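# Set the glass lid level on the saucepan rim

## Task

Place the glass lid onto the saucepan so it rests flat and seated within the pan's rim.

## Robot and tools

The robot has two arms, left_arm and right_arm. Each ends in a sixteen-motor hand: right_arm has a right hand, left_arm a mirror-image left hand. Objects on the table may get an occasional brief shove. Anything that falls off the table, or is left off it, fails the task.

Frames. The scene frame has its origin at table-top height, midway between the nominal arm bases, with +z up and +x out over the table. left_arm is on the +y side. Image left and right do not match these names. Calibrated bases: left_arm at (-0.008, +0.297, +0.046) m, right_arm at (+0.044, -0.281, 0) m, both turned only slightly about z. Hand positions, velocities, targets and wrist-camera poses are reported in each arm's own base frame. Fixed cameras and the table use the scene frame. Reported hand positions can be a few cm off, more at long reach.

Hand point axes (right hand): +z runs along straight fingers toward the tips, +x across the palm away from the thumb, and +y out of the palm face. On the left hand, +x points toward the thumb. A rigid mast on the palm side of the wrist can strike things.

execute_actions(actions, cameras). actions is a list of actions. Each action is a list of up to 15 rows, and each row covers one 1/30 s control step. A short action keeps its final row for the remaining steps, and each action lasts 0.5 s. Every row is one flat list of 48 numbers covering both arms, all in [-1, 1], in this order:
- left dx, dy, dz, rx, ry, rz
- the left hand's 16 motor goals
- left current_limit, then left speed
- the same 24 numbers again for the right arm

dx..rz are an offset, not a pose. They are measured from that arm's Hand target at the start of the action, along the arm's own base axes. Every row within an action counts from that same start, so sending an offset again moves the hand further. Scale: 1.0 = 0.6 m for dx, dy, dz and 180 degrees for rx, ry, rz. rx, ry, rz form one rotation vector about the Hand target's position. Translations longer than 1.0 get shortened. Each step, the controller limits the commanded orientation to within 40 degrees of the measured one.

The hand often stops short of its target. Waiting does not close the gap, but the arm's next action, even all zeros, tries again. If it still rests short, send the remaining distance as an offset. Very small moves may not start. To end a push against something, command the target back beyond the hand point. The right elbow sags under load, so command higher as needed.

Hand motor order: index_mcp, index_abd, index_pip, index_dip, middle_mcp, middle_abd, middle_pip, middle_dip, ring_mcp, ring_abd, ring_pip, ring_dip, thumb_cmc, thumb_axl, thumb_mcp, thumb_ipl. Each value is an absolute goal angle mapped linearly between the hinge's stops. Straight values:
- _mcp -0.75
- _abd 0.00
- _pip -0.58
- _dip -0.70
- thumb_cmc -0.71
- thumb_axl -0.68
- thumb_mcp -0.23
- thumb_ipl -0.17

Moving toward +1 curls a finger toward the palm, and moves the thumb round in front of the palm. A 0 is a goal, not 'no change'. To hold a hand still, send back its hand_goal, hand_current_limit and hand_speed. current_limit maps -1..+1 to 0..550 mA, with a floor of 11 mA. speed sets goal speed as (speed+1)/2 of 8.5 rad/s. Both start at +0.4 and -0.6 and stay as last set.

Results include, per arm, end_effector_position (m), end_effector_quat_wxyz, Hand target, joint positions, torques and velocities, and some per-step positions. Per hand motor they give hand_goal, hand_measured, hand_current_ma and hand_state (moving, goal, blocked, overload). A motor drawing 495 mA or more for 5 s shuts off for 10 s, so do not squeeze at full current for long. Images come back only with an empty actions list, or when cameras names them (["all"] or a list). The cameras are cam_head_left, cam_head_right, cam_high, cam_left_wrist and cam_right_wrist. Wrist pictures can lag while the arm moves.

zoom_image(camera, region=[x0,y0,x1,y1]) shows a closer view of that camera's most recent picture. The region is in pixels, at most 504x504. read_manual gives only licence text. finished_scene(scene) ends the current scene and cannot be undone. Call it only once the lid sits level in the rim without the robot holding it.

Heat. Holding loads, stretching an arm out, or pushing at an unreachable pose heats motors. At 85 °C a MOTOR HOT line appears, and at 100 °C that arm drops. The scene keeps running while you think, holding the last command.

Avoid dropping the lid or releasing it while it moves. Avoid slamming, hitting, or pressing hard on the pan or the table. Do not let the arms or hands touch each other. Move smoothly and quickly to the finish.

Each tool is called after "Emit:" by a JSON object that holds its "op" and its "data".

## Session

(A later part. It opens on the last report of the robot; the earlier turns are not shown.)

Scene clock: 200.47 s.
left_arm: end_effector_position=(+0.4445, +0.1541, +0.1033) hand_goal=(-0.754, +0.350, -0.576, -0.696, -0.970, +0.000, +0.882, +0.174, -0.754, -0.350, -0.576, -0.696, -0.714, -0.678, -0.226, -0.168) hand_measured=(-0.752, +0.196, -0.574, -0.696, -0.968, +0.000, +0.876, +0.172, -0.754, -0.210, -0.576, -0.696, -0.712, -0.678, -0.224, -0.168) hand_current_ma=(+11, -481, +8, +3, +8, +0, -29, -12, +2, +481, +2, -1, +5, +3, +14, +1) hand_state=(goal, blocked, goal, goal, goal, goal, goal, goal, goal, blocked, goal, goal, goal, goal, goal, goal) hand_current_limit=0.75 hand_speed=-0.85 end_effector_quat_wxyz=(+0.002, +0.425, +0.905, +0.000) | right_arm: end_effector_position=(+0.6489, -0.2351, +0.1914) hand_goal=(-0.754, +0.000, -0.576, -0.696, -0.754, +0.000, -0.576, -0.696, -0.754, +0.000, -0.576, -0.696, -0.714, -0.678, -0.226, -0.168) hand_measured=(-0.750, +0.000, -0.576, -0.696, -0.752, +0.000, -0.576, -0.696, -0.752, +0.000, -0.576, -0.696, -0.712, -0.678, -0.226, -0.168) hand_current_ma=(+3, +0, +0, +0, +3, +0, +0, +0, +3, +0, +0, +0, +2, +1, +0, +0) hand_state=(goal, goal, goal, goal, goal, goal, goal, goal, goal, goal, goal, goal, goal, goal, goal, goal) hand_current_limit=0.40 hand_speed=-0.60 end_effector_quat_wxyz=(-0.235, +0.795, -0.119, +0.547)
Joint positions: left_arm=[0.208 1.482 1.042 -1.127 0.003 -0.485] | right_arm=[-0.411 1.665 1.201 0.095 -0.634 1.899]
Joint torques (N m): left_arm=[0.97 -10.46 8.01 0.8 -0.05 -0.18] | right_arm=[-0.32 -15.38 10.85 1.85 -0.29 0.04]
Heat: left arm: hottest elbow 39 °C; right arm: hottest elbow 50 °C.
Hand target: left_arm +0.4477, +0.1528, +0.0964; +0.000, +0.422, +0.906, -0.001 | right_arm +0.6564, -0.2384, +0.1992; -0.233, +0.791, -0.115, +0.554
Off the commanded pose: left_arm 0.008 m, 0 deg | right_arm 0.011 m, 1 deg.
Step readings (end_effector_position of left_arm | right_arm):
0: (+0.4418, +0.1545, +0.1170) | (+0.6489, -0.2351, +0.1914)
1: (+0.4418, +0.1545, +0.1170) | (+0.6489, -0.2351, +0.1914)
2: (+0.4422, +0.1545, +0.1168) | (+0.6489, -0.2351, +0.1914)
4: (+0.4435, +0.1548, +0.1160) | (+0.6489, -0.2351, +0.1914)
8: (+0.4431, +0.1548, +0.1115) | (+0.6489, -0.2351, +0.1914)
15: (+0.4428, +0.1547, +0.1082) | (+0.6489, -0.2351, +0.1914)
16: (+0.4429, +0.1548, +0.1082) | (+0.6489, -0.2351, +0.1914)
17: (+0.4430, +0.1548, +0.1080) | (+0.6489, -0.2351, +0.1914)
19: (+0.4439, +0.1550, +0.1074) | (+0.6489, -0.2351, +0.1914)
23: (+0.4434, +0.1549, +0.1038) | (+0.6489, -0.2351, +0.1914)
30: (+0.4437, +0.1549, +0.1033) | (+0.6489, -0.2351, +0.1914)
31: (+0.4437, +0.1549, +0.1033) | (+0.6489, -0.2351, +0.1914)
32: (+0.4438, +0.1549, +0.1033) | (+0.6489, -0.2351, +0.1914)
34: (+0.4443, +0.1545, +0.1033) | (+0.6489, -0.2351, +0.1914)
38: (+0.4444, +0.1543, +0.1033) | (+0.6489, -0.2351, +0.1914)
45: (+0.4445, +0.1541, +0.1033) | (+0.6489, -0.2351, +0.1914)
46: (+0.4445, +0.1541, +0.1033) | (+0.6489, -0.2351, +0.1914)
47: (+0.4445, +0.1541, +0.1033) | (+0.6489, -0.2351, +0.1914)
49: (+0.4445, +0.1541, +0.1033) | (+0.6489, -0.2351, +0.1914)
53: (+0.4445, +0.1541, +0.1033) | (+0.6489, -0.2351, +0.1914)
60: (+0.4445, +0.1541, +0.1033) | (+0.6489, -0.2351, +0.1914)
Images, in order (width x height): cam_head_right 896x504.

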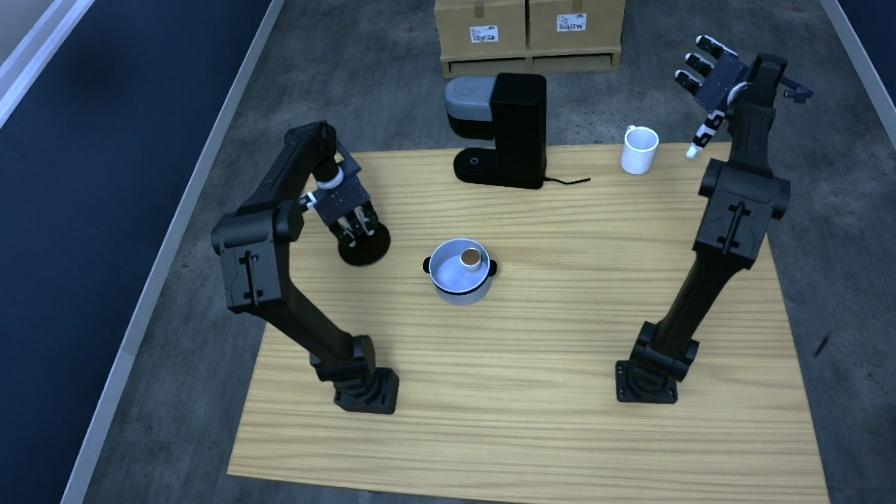

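Emit:
{"op": "execute_actions", "data": {"actions": [[[0.01,0.003,0.04,0,0,0,-0.754,0.35,-0.576,-0.696,-0.97,0,0.883,0.174,-0.754,-0.35,-0.576,-0.696,-0.714,-0.678,-0.226,-0.168,0.75,-0.85,0,0,0,0,0,0,-0.754,0,-0.576,-0.696,-0.754,0,-0.576,-0.696,-0.754,0,-0.576,-0.696,-0.714,-0.678,-0.226,-0.168,0.4,-0.6]],[[0.005,0.002,0.03,0,0,0,-0.754,0.35,-0.576,-0.696,-0.97,0,0.883,0.174,-0.754,-0.35,-0.576,-0.696,-0.714,-0.678,-0.226,-0.168,0.75,-0.85,0,0,0,0,0,0,-0.754,0,-0.576,-0.696,-0.754,0,-0.576,-0.696,-0.754,0,-0.576,-0.696,-0.714,-0.678,-0.226,-0.168,0.4,-0.6]]], "cameras": ["cam_head_right"]}}

Emit:
{"op": "zoom_image", "data": {"camera": "cam_head_right", "region": [320, 190, 410, 270]}}

Scene clock: 207.67 s.
left_arm: end_effector_position=(+0.4384, +0.1528, +0.1141) hand_goal=(-0.754, +0.350, -0.576, -0.696, -0.970, +0.000, +0.882, +0.174, -0.754, -0.350, -0.576, -0.696, -0.714, -0.678, -0.226, -0.168) hand_measured=(-0.748, +0.198, -0.574, -0.696, -0.968, +0.000, +0.876, +0.172, -0.750, -0.210, -0.574, -0.696, -0.712, -0.678, -0.224, -0.168) hand_current_ma=(+24, -481, +9, +3, +8, +0, -29, -12, +13, +481, +4, -1, +5, +3, +14, +1) hand_state=(goal, blocked, goal, goal, goal, goal, goal, goal, goal, blocked, goal, goal, goal, goal, goal, goal) hand_current_limit=0.75 hand_speed=-0.85 end_effector_quat_wxyz=(-0.018, +0.424, +0.905, -0.015) | right_arm: end_effector_position=(+0.6489, -0.2351, +0.1914) hand_goal=(-0.754, +0.000, -0.576, -0.696, -0.754, +0.000, -0.576, -0.696, -0.754, +0.000, -0.576, -0.696, -0.714, -0.678, -0.226, -0.168) hand_measured=(-0.750, +0.000, -0.576, -0.696, -0.752, +0.000, -0.576, -0.696, -0.752, +0.000, -0.576, -0.696, -0.712, -0.678, -0.226, -0.168) hand_current_ma=(+3, +0, +0, +0, +3, +0, +0, +0, +3, +0, +0, +0, +2, +1, +0, +0) hand_state=(goal, goal, goal, goal, goal, goal, goal, goal, goal, goal, goal, goal, goal, goal, goal, goal) hand_current_limit=0.40 hand_speed=-0.60 end_effector_quat_wxyz=(-0.235, +0.795, -0.119, +0.547)
Joint positions: left_arm=[0.208 1.482 1.081 -1.216 0.003 -0.485] | right_arm=[-0.411 1.665 1.201 0.095 -0.634 1.899]
Joint torques (N m): left_arm=[1.14 -12.45 12.59 -0.54 -0.05 -0.15] | right_arm=[-0.21 -15.38 10.85 1.83 -0.28 0.02]
Heat: left arm: hottest elbow 40 °C; right arm: hottest elbow 50 °C.
Hand target: left_arm +0.4567, +0.1558, +0.1384; +0.000, +0.422, +0.906, -0.001 | right_arm +0.6564, -0.2384, +0.1992; -0.233, +0.791, -0.115, +0.554
Off the commanded pose: left_arm 0.030 m, 3 deg | right_arm 0.011 m, 1 deg.
Step readings (end_effector_position of left_arm | right_arm):
0: (+0.4445, +0.1541, +0.1033) | (+0.6489, -0.2351, +0.1914)
1: (+0.4445, +0.1541, +0.1033) | (+0.6489, -0.2351, +0.1914)
2: (+0.4445, +0.1541, +0.1033) | (+0.6489, -0.2351, +0.1914)
4: (+0.4435, +0.1539, +0.1036) | (+0.6489, -0.2351, +0.1914)
8: (+0.4396, +0.1531, +0.1030) | (+0.6489, -0.2351, +0.1914)
15: (+0.4367, +0.1524, +0.1023) | (+0.6489, -0.2351, +0.1914)
16: (+0.4368, +0.1525, +0.1027) | (+0.6489, -0.2351, +0.1914)
17: (+0.4363, +0.1524, +0.1032) | (+0.6489, -0.2351, +0.1914)
19: (+0.4356, +0.1522, +0.1053) | (+0.6489, -0.2351, +0.1914)
23: (+0.4370, +0.1525, +0.1109) | (+0.6489, -0.2351, +0.1914)
30: (+0.4392, +0.1530, +0.1143) | (+0.6489, -0.2351, +0.1914)
Images, in order (width x height): cam_head_right 896x504.

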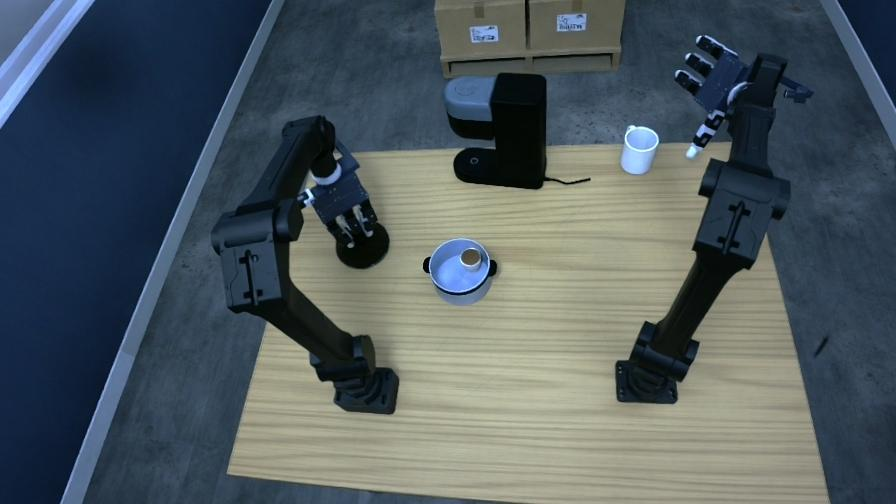

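Scaled by 5.600 from the camera's 896x504 image, which has a finer 1280x720 frame.

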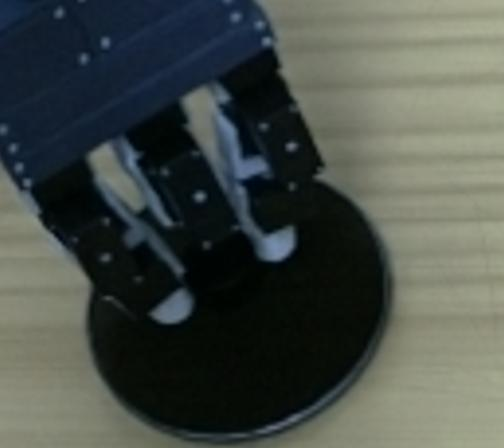

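Emit:
{"op": "execute_actions", "data": {"actions": [[[0.002,0,0.03,0,0,0,-0.754,0.35,-0.576,-0.696,-0.97,0,0.883,0.174,-0.754,-0.35,-0.576,-0.696,-0.714,-0.678,-0.226,-0.168,0.75,-0.85,0,0,0,0,0,0,-0.754,0,-0.576,-0.696,-0.754,0,-0.576,-0.696,-0.754,0,-0.576,-0.696,-0.714,-0.678,-0.226,-0.168,0.4,-0.6]],[[0.002,0,0.03,0,0,0,-0.754,0.35,-0.576,-0.696,-0.97,0,0.883,0.174,-0.754,-0.35,-0.576,-0.696,-0.714,-0.678,-0.226,-0.168,0.75,-0.85,0,0,0,0,0,0,-0.754,0,-0.576,-0.696,-0.754,0,-0.576,-0.696,-0.754,0,-0.576,-0.696,-0.714,-0.678,-0.226,-0.168,0.4,-0.6]],[[0.002,0,0.03,0,0,0,-0.754,0.35,-0.576,-0.696,-0.97,0,0.883,0.174,-0.754,-0.35,-0.576,-0.696,-0.714,-0.678,-0.226,-0.168,0.75,-0.85,0,0,0,0,0,0,-0.754,0,-0.576,-0.696,-0.754,0,-0.576,-0.696,-0.754,0,-0.576,-0.696,-0.714,-0.678,-0.226,-0.168,0.4,-0.6]],[[0.002,0,0.03,0,0,0,-0.754,0.35,-0.576,-0.696,-0.97,0,0.883,0.174,-0.754,-0.35,-0.576,-0.696,-0.714,-0.678,-0.226,-0.168,0.75,-0.85,0,0,0,0,0,0,-0.754,0,-0.576,-0.696,-0.754,0,-0.576,-0.696,-0.754,0,-0.576,-0.696,-0.714,-0.678,-0.226,-0.168,0.4,-0.6]]], "cameras": ["cam_head_right","cam_head_left"]}}

Emit:
{"op": "zoom_image", "data": {"camera": "cam_head_right", "region": [310, 180, 410, 270]}}

Scene clock: 215.50 s.
left_arm: end_effector_position=(+0.4516, +0.1556, +0.1877) hand_goal=(-0.754, +0.350, -0.576, -0.696, -0.970, +0.000, +0.882, +0.174, -0.754, -0.350, -0.576, -0.696, -0.714, -0.678, -0.226, -0.168) hand_measured=(-0.748, +0.344, -0.574, -0.696, -0.968, +0.000, +0.876, +0.172, -0.750, -0.342, -0.574, -0.696, -0.712, -0.678, -0.224, -0.168) hand_current_ma=(+25, -21, +9, +3, +8, +0, -29, -12, +20, +26, +4, -1, +5, +3, +14, +1) hand_state=(goal, goal, goal, goal, goal, goal, goal, goal, goal, goal, goal, goal, goal, goal, goal, goal) hand_current_limit=0.75 hand_speed=-0.85 end_effector_quat_wxyz=(-0.015, +0.424, +0.905, -0.013) | right_arm: end_effector_position=(+0.6489, -0.2351, +0.1914) hand_goal=(-0.754, +0.000, -0.576, -0.696, -0.754, +0.000, -0.576, -0.696, -0.754, +0.000, -0.576, -0.696, -0.714, -0.678, -0.226, -0.168) hand_measured=(-0.750, +0.000, -0.576, -0.696, -0.752, +0.000, -0.576, -0.696, -0.752, +0.000, -0.576, -0.696, -0.712, -0.678, -0.226, -0.168) hand_current_ma=(+3, +0, +0, +0, +3, +0, +0, +0, +3, +0, +0, +0, +2, +1, +0, +0) hand_state=(goal, goal, goal, goal, goal, goal, goal, goal, goal, goal, goal, goal, goal, goal, goal, goal) hand_current_limit=0.40 hand_speed=-0.60 end_effector_quat_wxyz=(-0.235, +0.795, -0.119, +0.547)
Joint positions: left_arm=[0.208 1.455 1.253 -1.409 0.003 -0.485] | right_arm=[-0.411 1.665 1.201 0.095 -0.634 1.899]
Joint torques (N m): left_arm=[0.97 -13.04 12.15 -0.53 -0.04 -0.18] | right_arm=[-0.26 -15.44 10.85 1.83 -0.28 0.03]
Heat: left arm: hottest elbow 41 °C; right arm: hottest elbow 50 °C.
Hand target: left_arm +0.4615, +0.1558, +0.2104; +0.000, +0.422, +0.906, -0.001 | right_arm +0.6564, -0.2384, +0.1992; -0.233, +0.791, -0.115, +0.554
Off the commanded pose: left_arm 0.025 m, 2 deg | right_arm 0.011 m, 1 deg.
Step readings (end_effector_position of left_arm | right_arm):
0: (+0.4384, +0.1528, +0.1141) | (+0.6489, -0.2351, +0.1914)
1: (+0.4383, +0.1528, +0.1142) | (+0.6489, -0.2351, +0.1914)
2: (+0.4378, +0.1527, +0.1146) | (+0.6489, -0.2351, +0.1914)
4: (+0.4371, +0.1525, +0.1168) | (+0.6489, -0.2351, +0.1914)
8: (+0.4393, +0.1530, +0.1232) | (+0.6489, -0.2351, +0.1914)
15: (+0.4411, +0.1534, +0.1261) | (+0.6489, -0.2351, +0.1914)
16: (+0.4410, +0.1534, +0.1262) | (+0.6489, -0.2351, +0.1914)
17: (+0.4405, +0.1532, +0.1267) | (+0.6489, -0.2351, +0.1914)
19: (+0.4396, +0.1531, +0.1292) | (+0.6489, -0.2351, +0.1914)
23: (+0.4410, +0.1534, +0.1354) | (+0.6489, -0.2351, +0.1914)
30: (+0.4433, +0.1538, +0.1388) | (+0.6489, -0.2351, +0.1914)
31: (+0.4431, +0.1538, +0.1389) | (+0.6489, -0.2351, +0.1914)
32: (+0.4429, +0.1537, +0.1397) | (+0.6489, -0.2351, +0.1914)
34: (+0.4417, +0.1535, +0.1422) | (+0.6489, -0.2351, +0.1914)
38: (+0.4433, +0.1538, +0.1497) | (+0.6489, -0.2351, +0.1914)
45: (+0.4456, +0.1543, +0.1546) | (+0.6489, -0.2351, +0.1914)
46: (+0.4454, +0.1543, +0.1547) | (+0.6489, -0.2351, +0.1914)
47: (+0.4451, +0.1542, +0.1554) | (+0.6489, -0.2351, +0.1914)
49: (+0.4443, +0.1541, +0.1583) | (+0.6489, -0.2351, +0.1914)
53: (+0.4484, +0.1549, +0.1733) | (+0.6489, -0.2351, +0.1914)
60: (+0.4522, +0.1557, +0.1880) | (+0.6489, -0.2351, +0.1914)
Images, in order (width x height): cam_head_left 896x504, cam_head_right 896x504.

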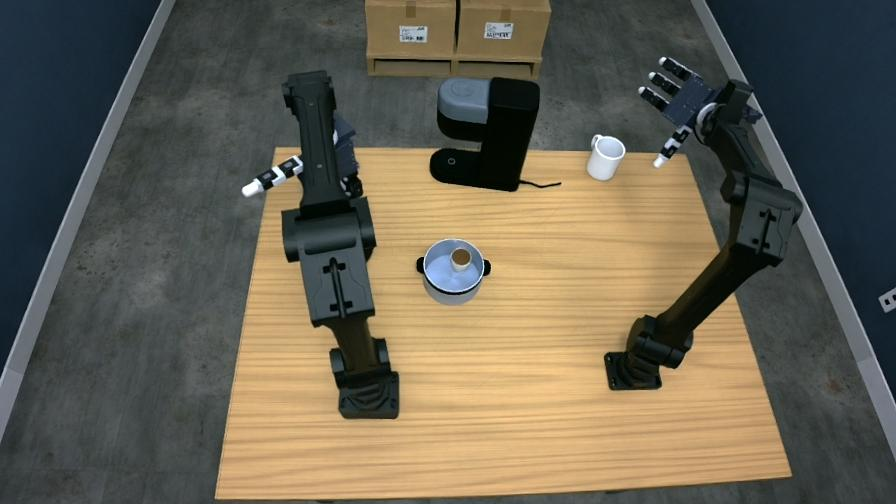

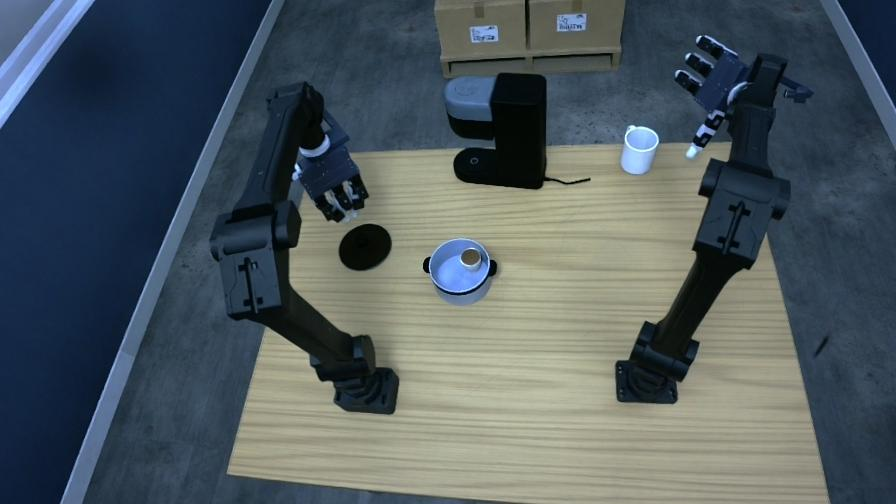

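Scaled by 5.040 from the camera's 896x504 image, which has a finer 1280x720 frame.

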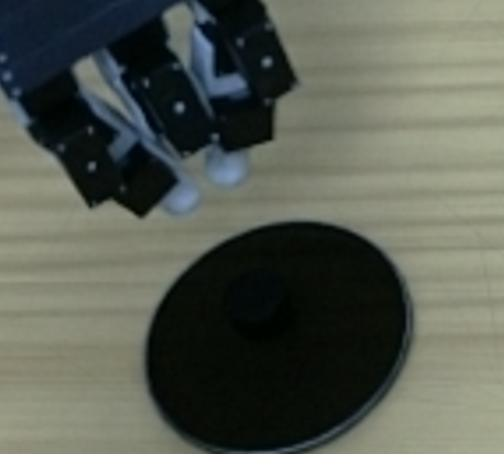

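Emit:
{"op": "execute_actions", "data": {"actions": [[[0,0,0,0,0,0,-0.754,0,0.299,-0.696,0.479,0,0.737,-0.696,-0.754,0,0.299,-0.696,-0.714,-0.678,-0.226,-0.168,0.4,-0.6,0,0,0,0,0,0,-0.754,0,-0.576,-0.696,-0.754,0,-0.576,-0.696,-0.754,0,-0.576,-0.696,-0.714,-0.678,-0.226,-0.168,0.4,-0.6]],[[0,0,0,0,0,0,-0.754,0,0.299,-0.696,0.479,0,0.737,-0.696,-0.754,0,0.299,-0.696,-0.714,-0.678,-0.226,-0.168,0.4,-0.6,0,0,0,0,0,0,-0.754,0,-0.576,-0.696,-0.754,0,-0.576,-0.696,-0.754,0,-0.576,-0.696,-0.714,-0.678,-0.226,-0.168,0.4,-0.6]],[[0,0,0,0,0,0,-0.754,0,0.299,-0.696,0.479,0,0.737,-0.696,-0.754,0,0.299,-0.696,-0.714,-0.678,-0.226,-0.168,0.4,-0.6,0,0,0,0,0,0,-0.754,0,-0.576,-0.696,-0.754,0,-0.576,-0.696,-0.754,0,-0.576,-0.696,-0.714,-0.678,-0.226,-0.168,0.4,-0.6]]], "cameras": ["cam_left_wrist","cam_head_right"]}}

Emit:
{"op": "zoom_image", "data": {"camera": "cam_left_wrist", "region": [240, 0, 480, 190]}}

Emit:
{"op": "zoom_image", "data": {"camera": "cam_head_right", "region": [310, 190, 410, 280]}}

Scene clock: 259.97 s.
left_arm: end_effector_position=(+0.4515, +0.1556, +0.1879) hand_goal=(-0.754, +0.000, +0.298, -0.696, +0.478, +0.000, +0.736, -0.696, -0.754, +0.000, +0.298, -0.696, -0.714, -0.678, -0.226, -0.168) hand_measured=(-0.752, +0.004, +0.292, -0.696, +0.462, +0.000, +0.736, -0.694, -0.752, -0.004, +0.292, -0.696, -0.712, -0.678, -0.224, -0.168) hand_current_ma=(+10, +11, -28, +3, -76, +0, +1, +10, +11, -11, -29, -1, +5, +3, +14, +1) hand_state=(goal, goal, goal, goal, goal, goal, goal, goal, goal, goal, goal, goal, goal, goal, goal, goal) hand_current_limit=0.40 hand_speed=-0.60 end_effector_quat_wxyz=(-0.015, +0.424, +0.905, -0.013) | right_arm: end_effector_position=(+0.6489, -0.2351, +0.1914) hand_goal=(-0.754, +0.000, -0.576, -0.696, -0.754, +0.000, -0.576, -0.696, -0.754, +0.000, -0.576, -0.696, -0.714, -0.678, -0.226, -0.168) hand_measured=(-0.750, +0.000, -0.576, -0.696, -0.752, +0.000, -0.576, -0.696, -0.752, +0.000, -0.576, -0.696, -0.712, -0.678, -0.226, -0.168) hand_current_ma=(+3, +0, +0, +0, +3, +0, +0, +0, +3, +0, +0, +0, +2, +1, +0, +0) hand_state=(goal, goal, goal, goal, goal, goal, goal, goal, goal, goal, goal, goal, goal, goal, goal, goal) hand_current_limit=0.40 hand_speed=-0.60 end_effector_quat_wxyz=(-0.235, +0.795, -0.119, +0.547)
Joint positions: left_arm=[0.208 1.454 1.253 -1.41 0.003 -0.485] | right_arm=[-0.411 1.665 1.201 0.095 -0.634 1.899]
Joint torques (N m): left_arm=[0.97 -13.16 12.15 -0.38 -0.08 -0.18] | right_arm=[-0.32 -15.44 10.86 1.83 -0.29 0.02]
Heat: left arm: hottest elbow 40 °C; right arm: hottest elbow 50 °C.
Hand target: left_arm +0.4616, +0.1558, +0.2105; +0.000, +0.422, +0.906, -0.001 | right_arm +0.6564, -0.2384, +0.1992; -0.233, +0.791, -0.115, +0.554
Off the commanded pose: left_arm 0.025 m, 2 deg | right_arm 0.011 m, 1 deg.
Step readings (end_effector_position of left_arm | right_arm):
0: (+0.4516, +0.1556, +0.1877) | (+0.6489, -0.2351, +0.1914)
1: (+0.4516, +0.1556, +0.1879) | (+0.6489, -0.2351, +0.1914)
2: (+0.4515, +0.1556, +0.1877) | (+0.6489, -0.2351, +0.1914)
4: (+0.4515, +0.1556, +0.1879) | (+0.6489, -0.2351, +0.1914)
8: (+0.4515, +0.1556, +0.1879) | (+0.6489, -0.2351, +0.1914)
15: (+0.4515, +0.1556, +0.1879) | (+0.6489, -0.2351, +0.1914)
16: (+0.4515, +0.1556, +0.1879) | (+0.6489, -0.2351, +0.1914)
17: (+0.4515, +0.1556, +0.1879) | (+0.6489, -0.2351, +0.1914)
19: (+0.4515, +0.1556, +0.1879) | (+0.6489, -0.2351, +0.1914)
23: (+0.4515, +0.1556, +0.1879) | (+0.6489, -0.2351, +0.1914)
30: (+0.4515, +0.1556, +0.1879) | (+0.6489, -0.2351, +0.1914)
31: (+0.4515, +0.1556, +0.1879) | (+0.6489, -0.2351, +0.1914)
32: (+0.4515, +0.1556, +0.1879) | (+0.6489, -0.2351, +0.1914)
34: (+0.4515, +0.1556, +0.1879) | (+0.6489, -0.2351, +0.1914)
38: (+0.4515, +0.1556, +0.1879) | (+0.6489, -0.2351, +0.1914)
45: (+0.4515, +0.1556, +0.1879) | (+0.6489, -0.2351, +0.1914)
camera_calibration:
cam_left_wrist: T_world_to_cam=[[0.0646039, -0.997718, 0.0196393, 0.0831802], [-0.619072, -0.0246349, 0.784947, 0.0812882], [-0.782672, -0.0628689, -0.619251, 0.600066], [0, 0, 0, 1]] pos_world=[0.514605, 0.122718, 0.306151]
Images, in order (width x height): cam_head_right 896x504, cam_left_wrist 672x504.

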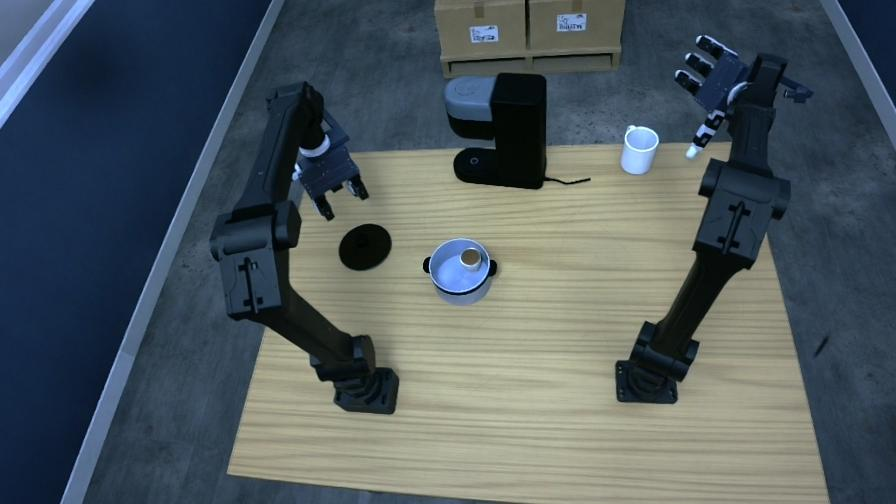

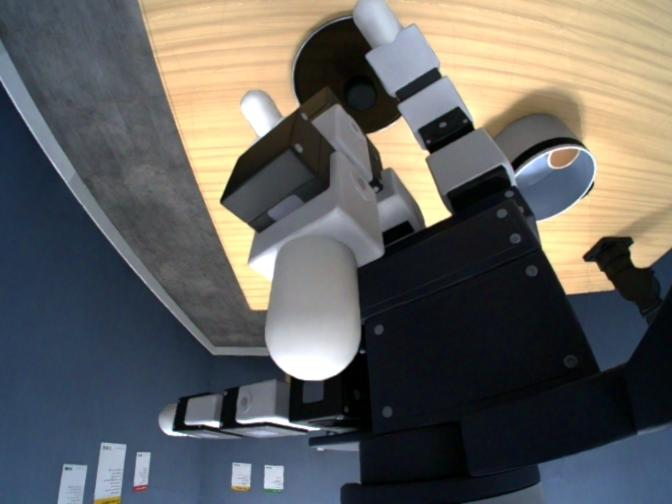

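Scaled by 2.100 from the camera's 672x504 image, which has a finer 960x720 frame.

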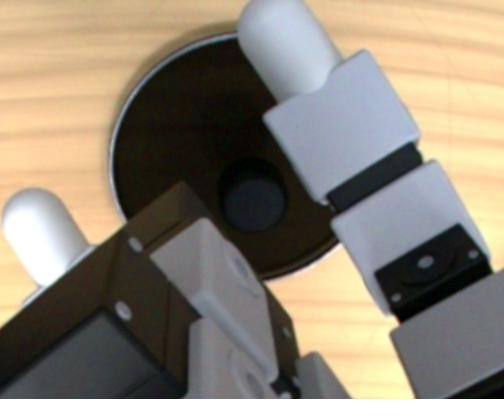

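Scaled by 5.040 from the camera's 896x504 image, which has a finer 1280x720 frame.

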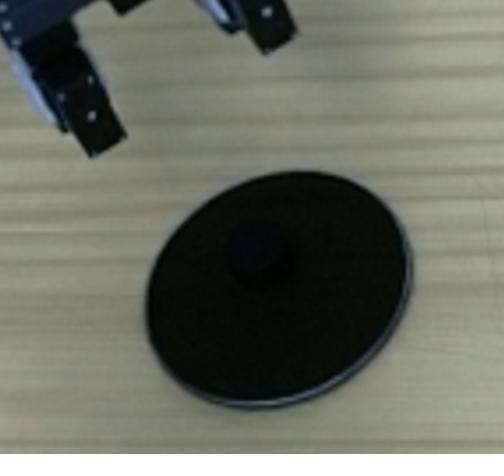

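Emit:
{"op": "execute_actions", "data": {"actions": [[[-0.0625,-0.04,0,0,0,0,-0.754,0,0.299,-0.696,0.479,0,0.737,-0.696,-0.754,0,0.299,-0.696,-0.714,-0.678,-0.226,-0.168,0.4,-0.6,0,0,0,0,0,0,-0.754,0,-0.576,-0.696,-0.754,0,-0.576,-0.696,-0.754,0,-0.576,-0.696,-0.714,-0.678,-0.226,-0.168,0.4,-0.6]],[[-0.06,-0.039,-0.03,0,0,0,-0.754,0,0.299,-0.696,0.479,0,0.737,-0.696,-0.754,0,0.299,-0.696,-0.714,-0.678,-0.226,-0.168,0.4,-0.6,0,0,0,0,0,0,-0.754,0,-0.576,-0.696,-0.754,0,-0.576,-0.696,-0.754,0,-0.576,-0.696,-0.714,-0.678,-0.226,-0.168,0.4,-0.6]],[[0,0,-0.07,0,0,0,-0.754,0,0.299,-0.696,0.479,0,0.737,-0.696,-0.754,0,0.299,-0.696,-0.714,-0.678,-0.226,-0.168,0.4,-0.6,0,0,0,0,0,0,-0.754,0,-0.576,-0.696,-0.754,0,-0.576,-0.696,-0.754,0,-0.576,-0.696,-0.714,-0.678,-0.226,-0.168,0.4,-0.6]],[[0,0,-0.07,0,0,0,-0.754,0,0.299,-0.696,0.479,0,0.737,-0.696,-0.754,0,0.299,-0.696,-0.714,-0.678,-0.226,-0.168,0.4,-0.6,0,0,0,0,0,0,-0.754,0,-0.576,-0.696,-0.754,0,-0.576,-0.696,-0.754,0,-0.576,-0.696,-0.714,-0.678,-0.226,-0.168,0.4,-0.6]]], "cameras": ["cam_left_wrist","cam_head_right","cam_head_left"]}}

Emit:
{"op": "zoom_image", "data": {"camera": "cam_left_wrist", "region": [220, 0, 460, 190]}}

Emit:
{"op": "zoom_image", "data": {"camera": "cam_head_right", "region": [310, 190, 410, 280]}}

Scene clock: 274.97 s.
left_arm: end_effector_position=(+0.3811, +0.1091, +0.1073) hand_goal=(-0.754, +0.000, +0.298, -0.696, +0.478, +0.000, +0.736, -0.696, -0.754, +0.000, +0.298, -0.696, -0.714, -0.678, -0.226, -0.168) hand_measured=(-0.754, +0.002, +0.292, -0.696, +0.464, +0.000, +0.736, -0.694, -0.754, -0.002, +0.292, -0.696, -0.712, -0.678, -0.224, -0.168) hand_current_ma=(+3, +9, -23, +3, -65, +0, +1, +10, +2, -10, -22, -1, +5, +3, +15, +1) hand_state=(goal, goal, goal, goal, goal, goal, goal, goal, goal, goal, goal, goal, goal, goal, goal, goal) hand_current_limit=0.40 hand_speed=-0.60 end_effector_quat_wxyz=(-0.006, +0.425, +0.905, -0.006) | right_arm: end_effector_position=(+0.6489, -0.2351, +0.1914) hand_goal=(-0.754, +0.000, -0.576, -0.696, -0.754, +0.000, -0.576, -0.696, -0.754, +0.000, -0.576, -0.696, -0.714, -0.678, -0.226, -0.168) hand_measured=(-0.750, +0.000, -0.576, -0.696, -0.752, +0.000, -0.576, -0.696, -0.752, +0.000, -0.576, -0.696, -0.712, -0.678, -0.226, -0.168) hand_current_ma=(+3, +0, +0, +0, +3, +0, +0, +0, +3, +0, +0, +0, +2, +1, +0, +0) hand_state=(goal, goal, goal, goal, goal, goal, goal, goal, goal, goal, goal, goal, goal, goal, goal, goal) hand_current_limit=0.40 hand_speed=-0.60 end_effector_quat_wxyz=(-0.235, +0.795, -0.119, +0.547)
Joint positions: left_arm=[0.116 1.307 0.881 -1.161 0.003 -0.578] | right_arm=[-0.411 1.665 1.201 0.095 -0.634 1.899]
Joint torques (N m): left_arm=[0.91 -8.88 8.73 0.88 -0.12 -0.18] | right_arm=[-0.32 -15.27 10.88 1.81 -0.28 0.04]
Heat: left arm: hottest elbow 40 °C; right arm: hottest elbow 50 °C.
Hand target: left_arm +0.3880, +0.1084, +0.1085; +0.000, +0.422, +0.906, -0.001 | right_arm +0.6564, -0.2384, +0.1992; -0.233, +0.791, -0.115, +0.554
Off the commanded pose: left_arm 0.007 m, 1 deg | right_arm 0.011 m, 1 deg.
Step readings (end_effector_position of left_arm | right_arm):
0: (+0.4515, +0.1556, +0.1879) | (+0.6489, -0.2351, +0.1914)
1: (+0.4515, +0.1556, +0.1879) | (+0.6489, -0.2351, +0.1914)
2: (+0.4512, +0.1549, +0.1886) | (+0.6489, -0.2351, +0.1914)
4: (+0.4459, +0.1513, +0.1892) | (+0.6489, -0.2351, +0.1914)
8: (+0.4310, +0.1391, +0.1954) | (+0.6489, -0.2351, +0.1914)
15: (+0.4277, +0.1334, +0.2063) | (+0.6489, -0.2351, +0.1914)
16: (+0.4268, +0.1334, +0.2051) | (+0.6489, -0.2351, +0.1914)
17: (+0.4243, +0.1320, +0.2028) | (+0.6489, -0.2351, +0.1914)
19: (+0.4125, +0.1275, +0.1942) | (+0.6489, -0.2351, +0.1914)
23: (+0.3882, +0.1144, +0.1796) | (+0.6489, -0.2351, +0.1914)
30: (+0.3845, +0.1091, +0.1832) | (+0.6489, -0.2351, +0.1914)
31: (+0.3845, +0.1091, +0.1830) | (+0.6489, -0.2351, +0.1914)
32: (+0.3853, +0.1093, +0.1814) | (+0.6489, -0.2351, +0.1914)
34: (+0.3867, +0.1095, +0.1734) | (+0.6489, -0.2351, +0.1914)
38: (+0.3798, +0.1088, +0.1547) | (+0.6489, -0.2351, +0.1914)
45: (+0.3816, +0.1091, +0.1511) | (+0.6489, -0.2351, +0.1914)
46: (+0.3816, +0.1091, +0.1506) | (+0.6489, -0.2351, +0.1914)
47: (+0.3826, +0.1093, +0.1490) | (+0.6489, -0.2351, +0.1914)
49: (+0.3849, +0.1095, +0.1421) | (+0.6489, -0.2351, +0.1914)
53: (+0.3801, +0.1090, +0.1188) | (+0.6489, -0.2351, +0.1914)
60: (+0.3806, +0.1091, +0.1071) | (+0.6489, -0.2351, +0.1914)
camera_calibration:
cam_left_wrist: T_world_to_cam=[[0.0642154, -0.997817, 0.0154037, 0.0435194], [-0.637333, -0.0291288, 0.770037, 0.108851], [-0.767908, -0.0592655, -0.637813, 0.48815], [0, 0, 0, 1]] pos_world=[0.441434, 0.0755255, 0.226859]
Images, in order (width x height): cam_head_left 896x504, cam_head_right 896x504, cam_left_wrist 672x504.

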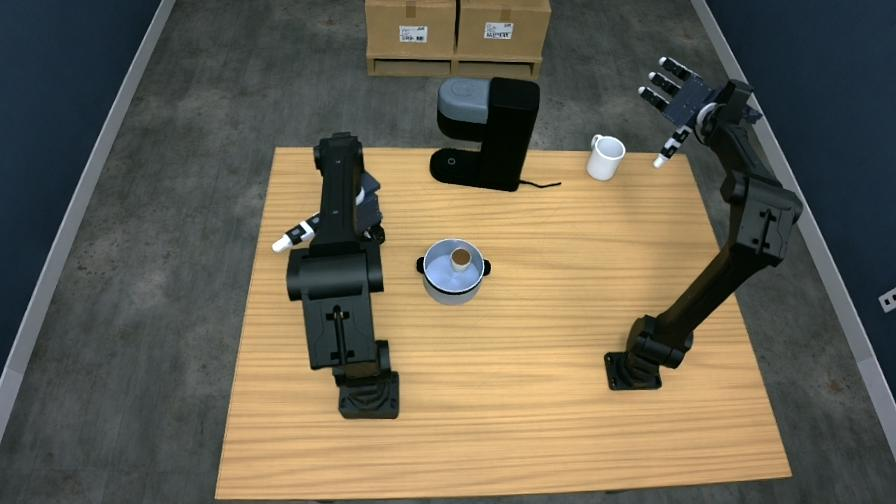

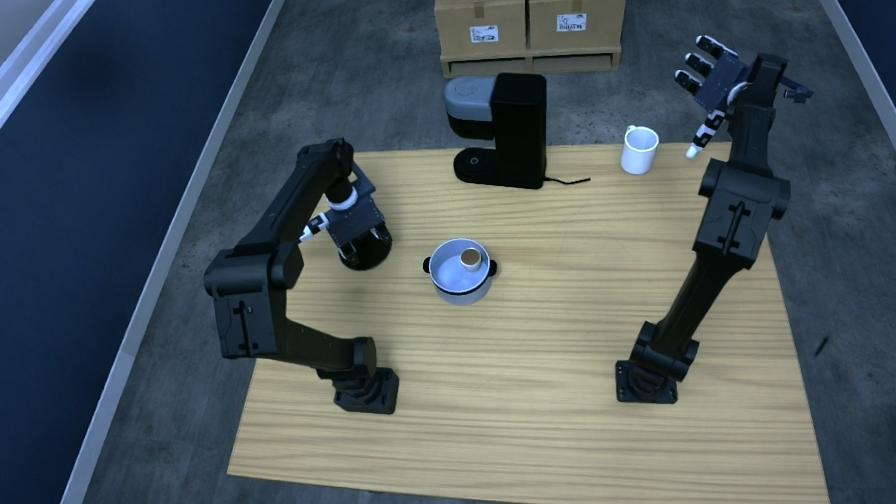

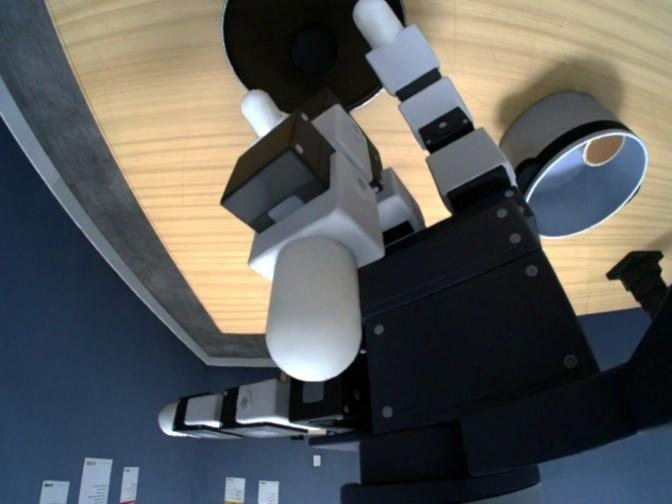

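Scaled by 2.100 from the camera's 672x504 image, which has a finer 960x720 frame.

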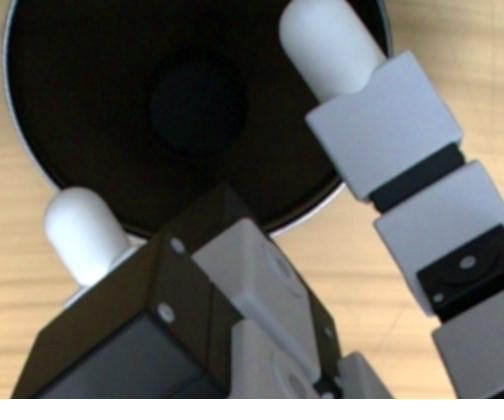

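Scaled by 5.040 from the camera's 896x504 image, which has a finer 1280x720 frame.

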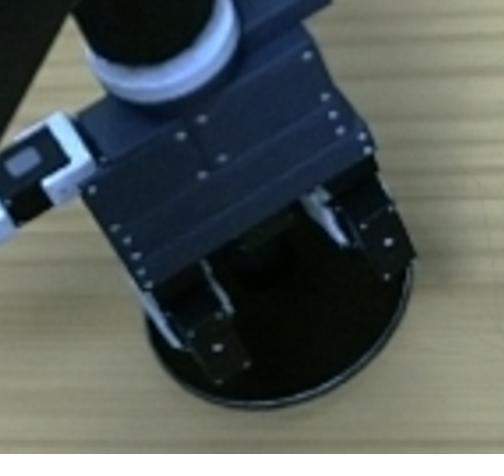

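Emit:
{"op": "execute_actions", "data": {"actions": [[[-0.005,-0.011,-0.015,0,0,0,-0.754,0,0.299,-0.696,0.479,0,0.737,-0.696,-0.754,0,0.299,-0.696,-0.714,-0.678,-0.226,-0.168,0.4,-0.6,0,0,0,0,0,0,-0.754,0,-0.576,-0.696,-0.754,0,-0.576,-0.696,-0.754,0,-0.576,-0.696,-0.714,-0.678,-0.226,-0.168,0.4,-0.6]],[[0,0,-0.03,0,0,0,-0.754,0,0.299,-0.696,0.479,0,0.737,-0.696,-0.754,0,0.299,-0.696,-0.714,-0.678,-0.226,-0.168,0.4,-0.6,0,0,0,0,0,0,-0.754,0,-0.576,-0.696,-0.754,0,-0.576,-0.696,-0.754,0,-0.576,-0.696,-0.714,-0.678,-0.226,-0.168,0.4,-0.6]]], "cameras": ["cam_left_wrist"]}}

Emit:
{"op": "zoom_image", "data": {"camera": "cam_left_wrist", "region": [220, 0, 460, 190]}}

Scene clock: 288.87 s.
left_arm: end_effector_position=(+0.3802, +0.1030, +0.0834) hand_goal=(-0.754, +0.000, +0.298, -0.696, +0.478, +0.000, +0.736, -0.696, -0.754, +0.000, +0.298, -0.696, -0.714, -0.678, -0.226, -0.168) hand_measured=(-0.754, +0.002, +0.292, -0.696, +0.464, +0.000, +0.736, -0.694, -0.754, -0.002, +0.292, -0.696, -0.712, -0.678, -0.224, -0.168) hand_current_ma=(+3, +9, -23, +3, -65, +0, +1, +10, +2, -10, -22, -1, +5, +3, +15, +1) hand_state=(goal, goal, goal, goal, goal, goal, goal, goal, goal, goal, goal, goal, goal, goal, goal, goal) hand_current_limit=0.40 hand_speed=-0.60 end_effector_quat_wxyz=(-0.003, +0.425, +0.905, -0.003) | right_arm: end_effector_position=(+0.6489, -0.2351, +0.1914) hand_goal=(-0.754, +0.000, -0.576, -0.696, -0.754, +0.000, -0.576, -0.696, -0.754, +0.000, -0.576, -0.696, -0.714, -0.678, -0.226, -0.168) hand_measured=(-0.750, +0.000, -0.576, -0.696, -0.752, +0.000, -0.576, -0.696, -0.752, +0.000, -0.576, -0.696, -0.712, -0.678, -0.226, -0.168) hand_current_ma=(+3, +0, +0, +0, +3, +0, +0, +0, +3, +0, +0, +0, +2, +1, +0, +0) hand_state=(goal, goal, goal, goal, goal, goal, goal, goal, goal, goal, goal, goal, goal, goal, goal, goal) hand_current_limit=0.40 hand_speed=-0.60 end_effector_quat_wxyz=(-0.235, +0.795, -0.119, +0.547)
Joint positions: left_arm=[0.097 1.33 0.831 -1.079 0.003 -0.596] | right_arm=[-0.411 1.665 1.201 0.095 -0.634 1.899]
Joint torques (N m): left_arm=[0.85 -8.59 8.03 0.91 -0.11 -0.19] | right_arm=[-0.32 -15.56 10.86 1.87 -0.28 0.03]
Heat: left arm: hottest elbow 40 °C; right arm: hottest elbow 50 °C.
Hand target: left_arm +0.3850, +0.1019, +0.0815; +0.000, +0.423, +0.906, -0.001 | right_arm +0.6564, -0.2384, +0.1992; -0.233, +0.791, -0.115, +0.554
Off the commanded pose: left_arm 0.005 m, 1 deg | right_arm 0.011 m, 1 deg.
Step readings (end_effector_position of left_arm | right_arm):
0: (+0.3811, +0.1091, +0.1073) | (+0.6489, -0.2351, +0.1914)
1: (+0.3812, +0.1091, +0.1073) | (+0.6489, -0.2351, +0.1914)
2: (+0.3815, +0.1087, +0.1070) | (+0.6489, -0.2351, +0.1914)
4: (+0.3824, +0.1078, +0.1061) | (+0.6489, -0.2351, +0.1914)
8: (+0.3811, +0.1040, +0.1023) | (+0.6489, -0.2351, +0.1914)
15: (+0.3806, +0.1029, +0.1011) | (+0.6489, -0.2351, +0.1914)
16: (+0.3807, +0.1029, +0.1010) | (+0.6489, -0.2351, +0.1914)
17: (+0.3811, +0.1030, +0.1003) | (+0.6489, -0.2351, +0.1914)
19: (+0.3822, +0.1031, +0.0978) | (+0.6489, -0.2351, +0.1914)
23: (+0.3803, +0.1029, +0.0880) | (+0.6489, -0.2351, +0.1914)
30: (+0.3799, +0.1029, +0.0833) | (+0.6489, -0.2351, +0.1914)
camera_calibration:
cam_left_wrist: T_world_to_cam=[[0.0637448, -0.997861, 0.0144706, 0.0381163], [-0.643645, -0.030027, 0.764735, 0.129395], [-0.762665, -0.0580619, -0.644182, 0.470311], [0, 0, 0, 1]] pos_world=[0.439544, 0.0692272, 0.203461]
Images, in order (width x height): cam_left_wrist 672x504.

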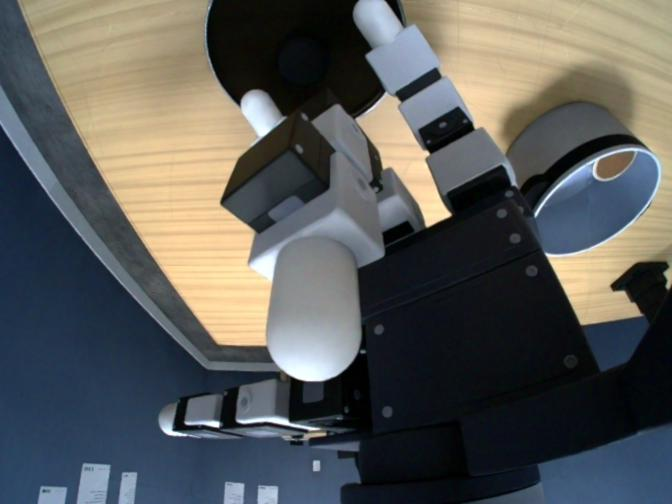

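Scaled by 2.100 from the camera's 672x504 image, which has a finer 960x720 frame.

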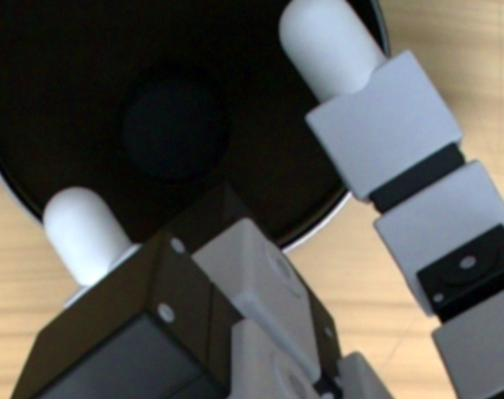

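Emit:
{"op": "execute_actions", "data": {"actions": [[[-0.006,0.002,-0.018,0,0,0,-0.754,0,0.299,-0.696,0.479,0,0.737,-0.696,-0.754,0,0.299,-0.696,-0.714,-0.678,-0.226,-0.168,0.4,-0.6,0,0,0,0,0,0,-0.754,0,-0.576,-0.696,-0.754,0,-0.576,-0.696,-0.754,0,-0.576,-0.696,-0.714,-0.678,-0.226,-0.168,0.4,-0.6]],[[0,0,-0.014,0,0,0,-0.754,0,0.299,-0.696,0.479,0,0.737,-0.696,-0.754,0,0.299,-0.696,-0.714,-0.678,-0.226,-0.168,0.4,-0.6,0,0,0,0,0,0,-0.754,0,-0.576,-0.696,-0.754,0,-0.576,-0.696,-0.754,0,-0.576,-0.696,-0.714,-0.678,-0.226,-0.168,0.4,-0.6]]], "cameras": ["cam_left_wrist"]}}

Emit:
{"op": "zoom_image", "data": {"camera": "cam_left_wrist", "region": [220, 0, 460, 190]}}

Scene clock: 298.80 s.
left_arm: end_effector_position=(+0.3777, +0.1027, +0.0655) hand_goal=(-0.754, +0.000, +0.298, -0.696, +0.478, +0.000, +0.736, -0.696, -0.754, +0.000, +0.298, -0.696, -0.714, -0.678, -0.226, -0.168) hand_measured=(-0.754, +0.002, +0.292, -0.696, +0.464, +0.000, +0.736, -0.694, -0.754, -0.002, +0.294, -0.696, -0.712, -0.678, -0.224, -0.168) hand_current_ma=(+3, +9, -23, +3, -65, +0, +1, +10, +2, -10, -14, -1, +5, +3, +15, +1) hand_state=(goal, goal, goal, goal, goal, goal, goal, goal, goal, goal, goal, goal, goal, goal, goal, goal) hand_current_limit=0.40 hand_speed=-0.60 end_effector_quat_wxyz=(-0.001, +0.425, +0.905, -0.002) | right_arm: end_effector_position=(+0.6489, -0.2351, +0.1914) hand_goal=(-0.754, +0.000, -0.576, -0.696, -0.754, +0.000, -0.576, -0.696, -0.754, +0.000, -0.576, -0.696, -0.714, -0.678, -0.226, -0.168) hand_measured=(-0.750, +0.000, -0.576, -0.696, -0.752, +0.000, -0.576, -0.696, -0.752, +0.000, -0.576, -0.696, -0.712, -0.678, -0.226, -0.168) hand_current_ma=(+3, +0, +0, +0, +3, +0, +0, +0, +3, +0, +0, +0, +2, +1, +0, +0) hand_state=(goal, goal, goal, goal, goal, goal, goal, goal, goal, goal, goal, goal, goal, goal, goal, goal) hand_current_limit=0.40 hand_speed=-0.60 end_effector_quat_wxyz=(-0.235, +0.795, -0.119, +0.547)
Joint positions: left_arm=[0.097 1.349 0.794 -1.02 0.003 -0.596] | right_arm=[-0.411 1.665 1.201 0.095 -0.634 1.899]
Joint torques (N m): left_arm=[1.26 -8.35 7.73 0.92 -0.12 -0.14] | right_arm=[-0.5 -15.38 10.88 1.85 -0.28 0.05]
Heat: left arm: hottest elbow 40 °C; right arm: hottest elbow 50 °C.
Hand target: left_arm +0.3814, +0.1031, +0.0623; +0.000, +0.423, +0.906, -0.001 | right_arm +0.6564, -0.2384, +0.1992; -0.233, +0.791, -0.115, +0.554
Off the commanded pose: left_arm 0.005 m, 0 deg | right_arm 0.011 m, 1 deg.
Step readings (end_effector_position of left_arm | right_arm):
0: (+0.3802, +0.1030, +0.0834) | (+0.6489, -0.2351, +0.1914)
1: (+0.3803, +0.1030, +0.0834) | (+0.6489, -0.2351, +0.1914)
2: (+0.3804, +0.1030, +0.0829) | (+0.6489, -0.2351, +0.1914)
4: (+0.3807, +0.1030, +0.0813) | (+0.6489, -0.2351, +0.1914)
8: (+0.3778, +0.1027, +0.0760) | (+0.6489, -0.2351, +0.1914)
15: (+0.3773, +0.1027, +0.0736) | (+0.6489, -0.2351, +0.1914)
16: (+0.3775, +0.1027, +0.0737) | (+0.6489, -0.2351, +0.1914)
17: (+0.3779, +0.1027, +0.0734) | (+0.6489, -0.2351, +0.1914)
19: (+0.3787, +0.1028, +0.0723) | (+0.6489, -0.2351, +0.1914)
23: (+0.3780, +0.1027, +0.0675) | (+0.6489, -0.2351, +0.1914)
30: (+0.3777, +0.1027, +0.0654) | (+0.6489, -0.2351, +0.1914)
camera_calibration:
cam_left_wrist: T_world_to_cam=[[0.0636721, -0.997867, 0.0144065, 0.0383035], [-0.646242, -0.0302266, 0.762534, 0.14269], [-0.760472, -0.0578622, -0.646788, 0.456131], [0, 0, 0, 1]] pos_world=[0.436648, 0.0689276, 0.185663]
Images, in order (width x height): cam_left_wrist 672x504.

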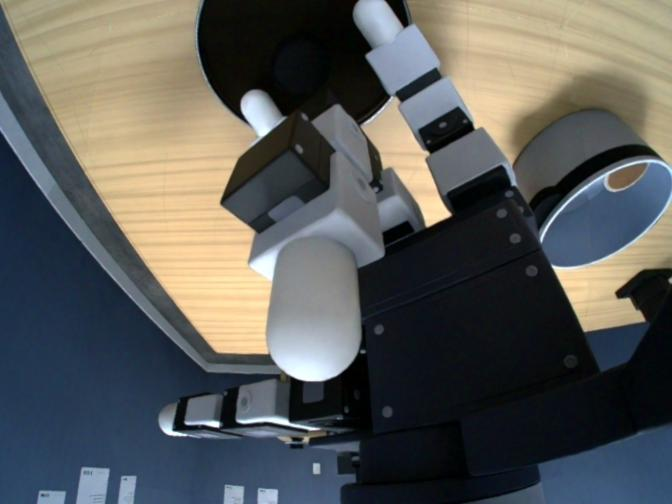

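Scaled by 2.100 from the camera's 672x504 image, which has a finer 960x720 frame.

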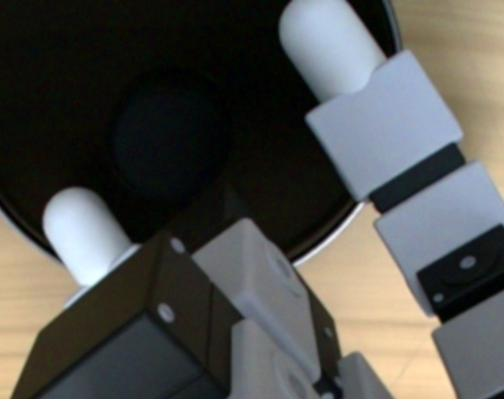

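Emit:
{"op": "execute_actions", "data": {"actions": [[[0,0.003,-0.008,0,0,0,-0.754,0.3,0.299,-0.696,0.479,0,0.737,-0.696,-0.754,-0.3,0.299,-0.696,-0.714,-0.678,-0.226,-0.168,0.75,-0.85,0,0,0,0,0,0,-0.754,0,-0.576,-0.696,-0.754,0,-0.576,-0.696,-0.754,0,-0.576,-0.696,-0.714,-0.678,-0.226,-0.168,0.4,-0.6]],[[0,0,0,0,0,0,-0.754,0.55,0.299,-0.696,0.479,0,0.737,-0.696,-0.754,-0.55,0.299,-0.696,-0.714,-0.678,-0.226,-0.168,0.75,-0.85,0,0,0,0,0,0,-0.754,0,-0.576,-0.696,-0.754,0,-0.576,-0.696,-0.754,0,-0.576,-0.696,-0.714,-0.678,-0.226,-0.168,0.4,-0.6]],[[0,0,0,0,0,0,-0.754,0.55,0.299,-0.696,0.479,0,0.737,-0.696,-0.754,-0.55,0.299,-0.696,-0.714,-0.678,-0.226,-0.168,0.75,-0.85,0,0,0,0,0,0,-0.754,0,-0.576,-0.696,-0.754,0,-0.576,-0.696,-0.754,0,-0.576,-0.696,-0.714,-0.678,-0.226,-0.168,0.4,-0.6]]], "cameras": ["cam_left_wrist","cam_head_right"]}}

Emit:
{"op": "zoom_image", "data": {"camera": "cam_left_wrist", "region": [220, 0, 460, 190]}}

Scene clock: 308.93 s.
left_arm: end_effector_position=(+0.3785, +0.1036, +0.0619) hand_goal=(-0.754, +0.550, +0.298, -0.696, +0.478, +0.000, +0.736, -0.696, -0.754, -0.550, +0.298, -0.696, -0.714, -0.678, -0.226, -0.168) hand_measured=(-0.752, +0.362, +0.314, -0.688, +0.464, +0.000, +0.736, -0.694, -0.750, -0.372, +0.318, -0.688, -0.712, -0.678, -0.224, -0.168) hand_current_ma=(+10, -481, +71, +32, -65, +0, +1, +10, +18, +481, +90, +38, +5, +3, +15, +1) hand_state=(goal, blocked, goal, goal, goal, goal, goal, goal, goal, blocked, blocked, goal, goal, goal, goal, goal) hand_current_limit=0.75 hand_speed=-0.85 end_effector_quat_wxyz=(-0.001, +0.424, +0.905, +0.000) | right_arm: end_effector_position=(+0.6489, -0.2351, +0.1914) hand_goal=(-0.754, +0.000, -0.576, -0.696, -0.754, +0.000, -0.576, -0.696, -0.754, +0.000, -0.576, -0.696, -0.714, -0.678, -0.226, -0.168) hand_measured=(-0.750, +0.000, -0.576, -0.696, -0.752, +0.000, -0.576, -0.696, -0.752, +0.000, -0.576, -0.696, -0.712, -0.678, -0.226, -0.168) hand_current_ma=(+3, +0, +0, +0, +3, +0, +0, +0, +3, +0, +0, +0, +2, +1, +0, +0) hand_state=(goal, goal, goal, goal, goal, goal, goal, goal, goal, goal, goal, goal, goal, goal, goal, goal) hand_current_limit=0.40 hand_speed=-0.60 end_effector_quat_wxyz=(-0.235, +0.795, -0.119, +0.547)
Joint positions: left_arm=[0.098 1.357 0.789 -1.005 0 -0.596] | right_arm=[-0.411 1.665 1.201 0.095 -0.634 1.899]
Joint torques (N m): left_arm=[1.61 -8.29 7.56 0.92 -0.01 -0.08] | right_arm=[-0.26 -15.21 10.86 1.85 -0.28 0.04]
Heat: left arm: hottest elbow 40 °C; right arm: hottest elbow 51 °C.
Hand target: left_arm +0.3813, +0.1049, +0.0574; +0.000, +0.423, +0.906, -0.001 | right_arm +0.6564, -0.2384, +0.1992; -0.233, +0.791, -0.115, +0.554
Off the commanded pose: left_arm 0.005 m, 0 deg | right_arm 0.011 m, 1 deg.
Step readings (end_effector_position of left_arm | right_arm):
0: (+0.3777, +0.1027, +0.0655) | (+0.6489, -0.2351, +0.1914)
1: (+0.3777, +0.1027, +0.0655) | (+0.6489, -0.2351, +0.1914)
2: (+0.3780, +0.1027, +0.0654) | (+0.6489, -0.2351, +0.1914)
4: (+0.3785, +0.1028, +0.0651) | (+0.6489, -0.2351, +0.1914)
8: (+0.3793, +0.1029, +0.0648) | (+0.6489, -0.2351, +0.1914)
15: (+0.3803, +0.1030, +0.0645) | (+0.6489, -0.2351, +0.1914)
16: (+0.3803, +0.1031, +0.0644) | (+0.6489, -0.2351, +0.1914)
17: (+0.3799, +0.1031, +0.0641) | (+0.6489, -0.2351, +0.1914)
19: (+0.3793, +0.1037, +0.0637) | (+0.6489, -0.2351, +0.1914)
23: (+0.3788, +0.1037, +0.0627) | (+0.6489, -0.2351, +0.1914)
30: (+0.3785, +0.1036, +0.0619) | (+0.6489, -0.2351, +0.1914)
31: (+0.3785, +0.1036, +0.0619) | (+0.6489, -0.2351, +0.1914)
32: (+0.3785, +0.1036, +0.0619) | (+0.6489, -0.2351, +0.1914)
34: (+0.3785, +0.1036, +0.0619) | (+0.6489, -0.2351, +0.1914)
38: (+0.3785, +0.1036, +0.0619) | (+0.6489, -0.2351, +0.1914)
45: (+0.3785, +0.1036, +0.0619) | (+0.6489, -0.2351, +0.1914)
camera_calibration:
cam_left_wrist: T_world_to_cam=[[0.0643621, -0.997863, 0.0112422, 0.0390997], [-0.648059, -0.0332276, 0.760865, 0.147005], [-0.758866, -0.0562565, -0.648813, 0.453835], [0, 0, 0, 1]] pos_world=[0.437151, 0.0694319, 0.182164]
Images, in order (width x height): cam_head_right 896x504, cam_left_wrist 672x504.

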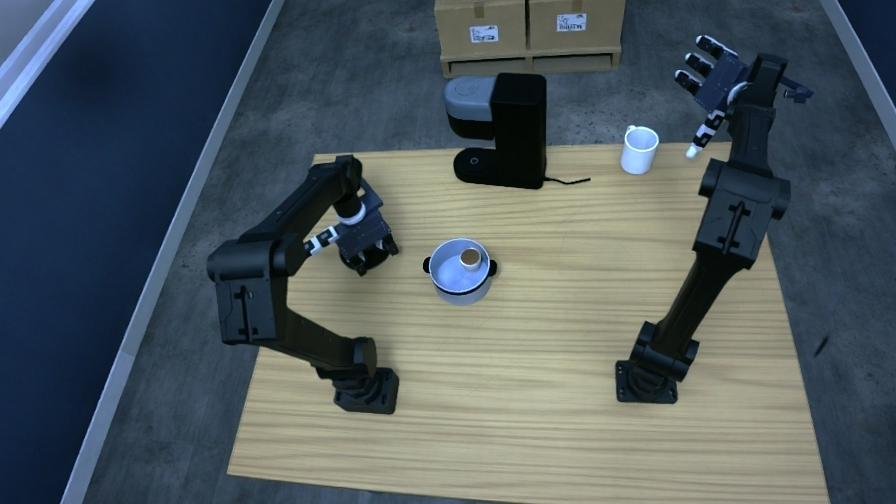

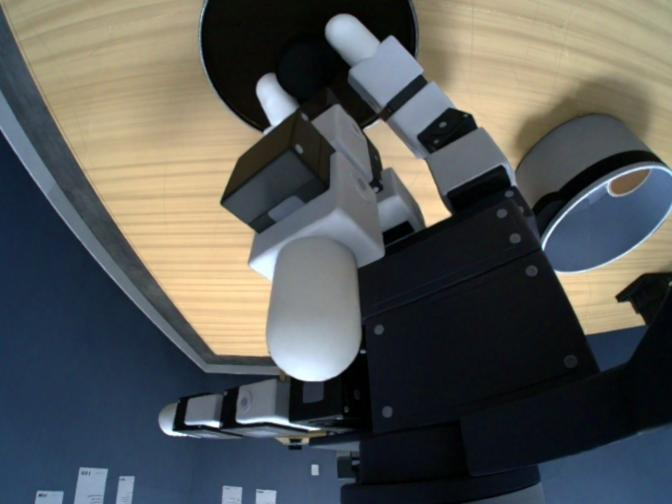

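Scaled by 2.100 from the camera's 672x504 image, which has a finer 960x720 frame.

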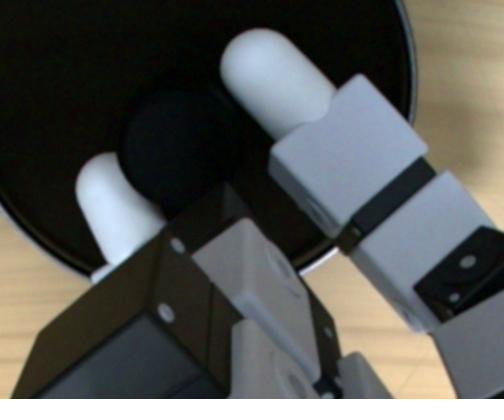

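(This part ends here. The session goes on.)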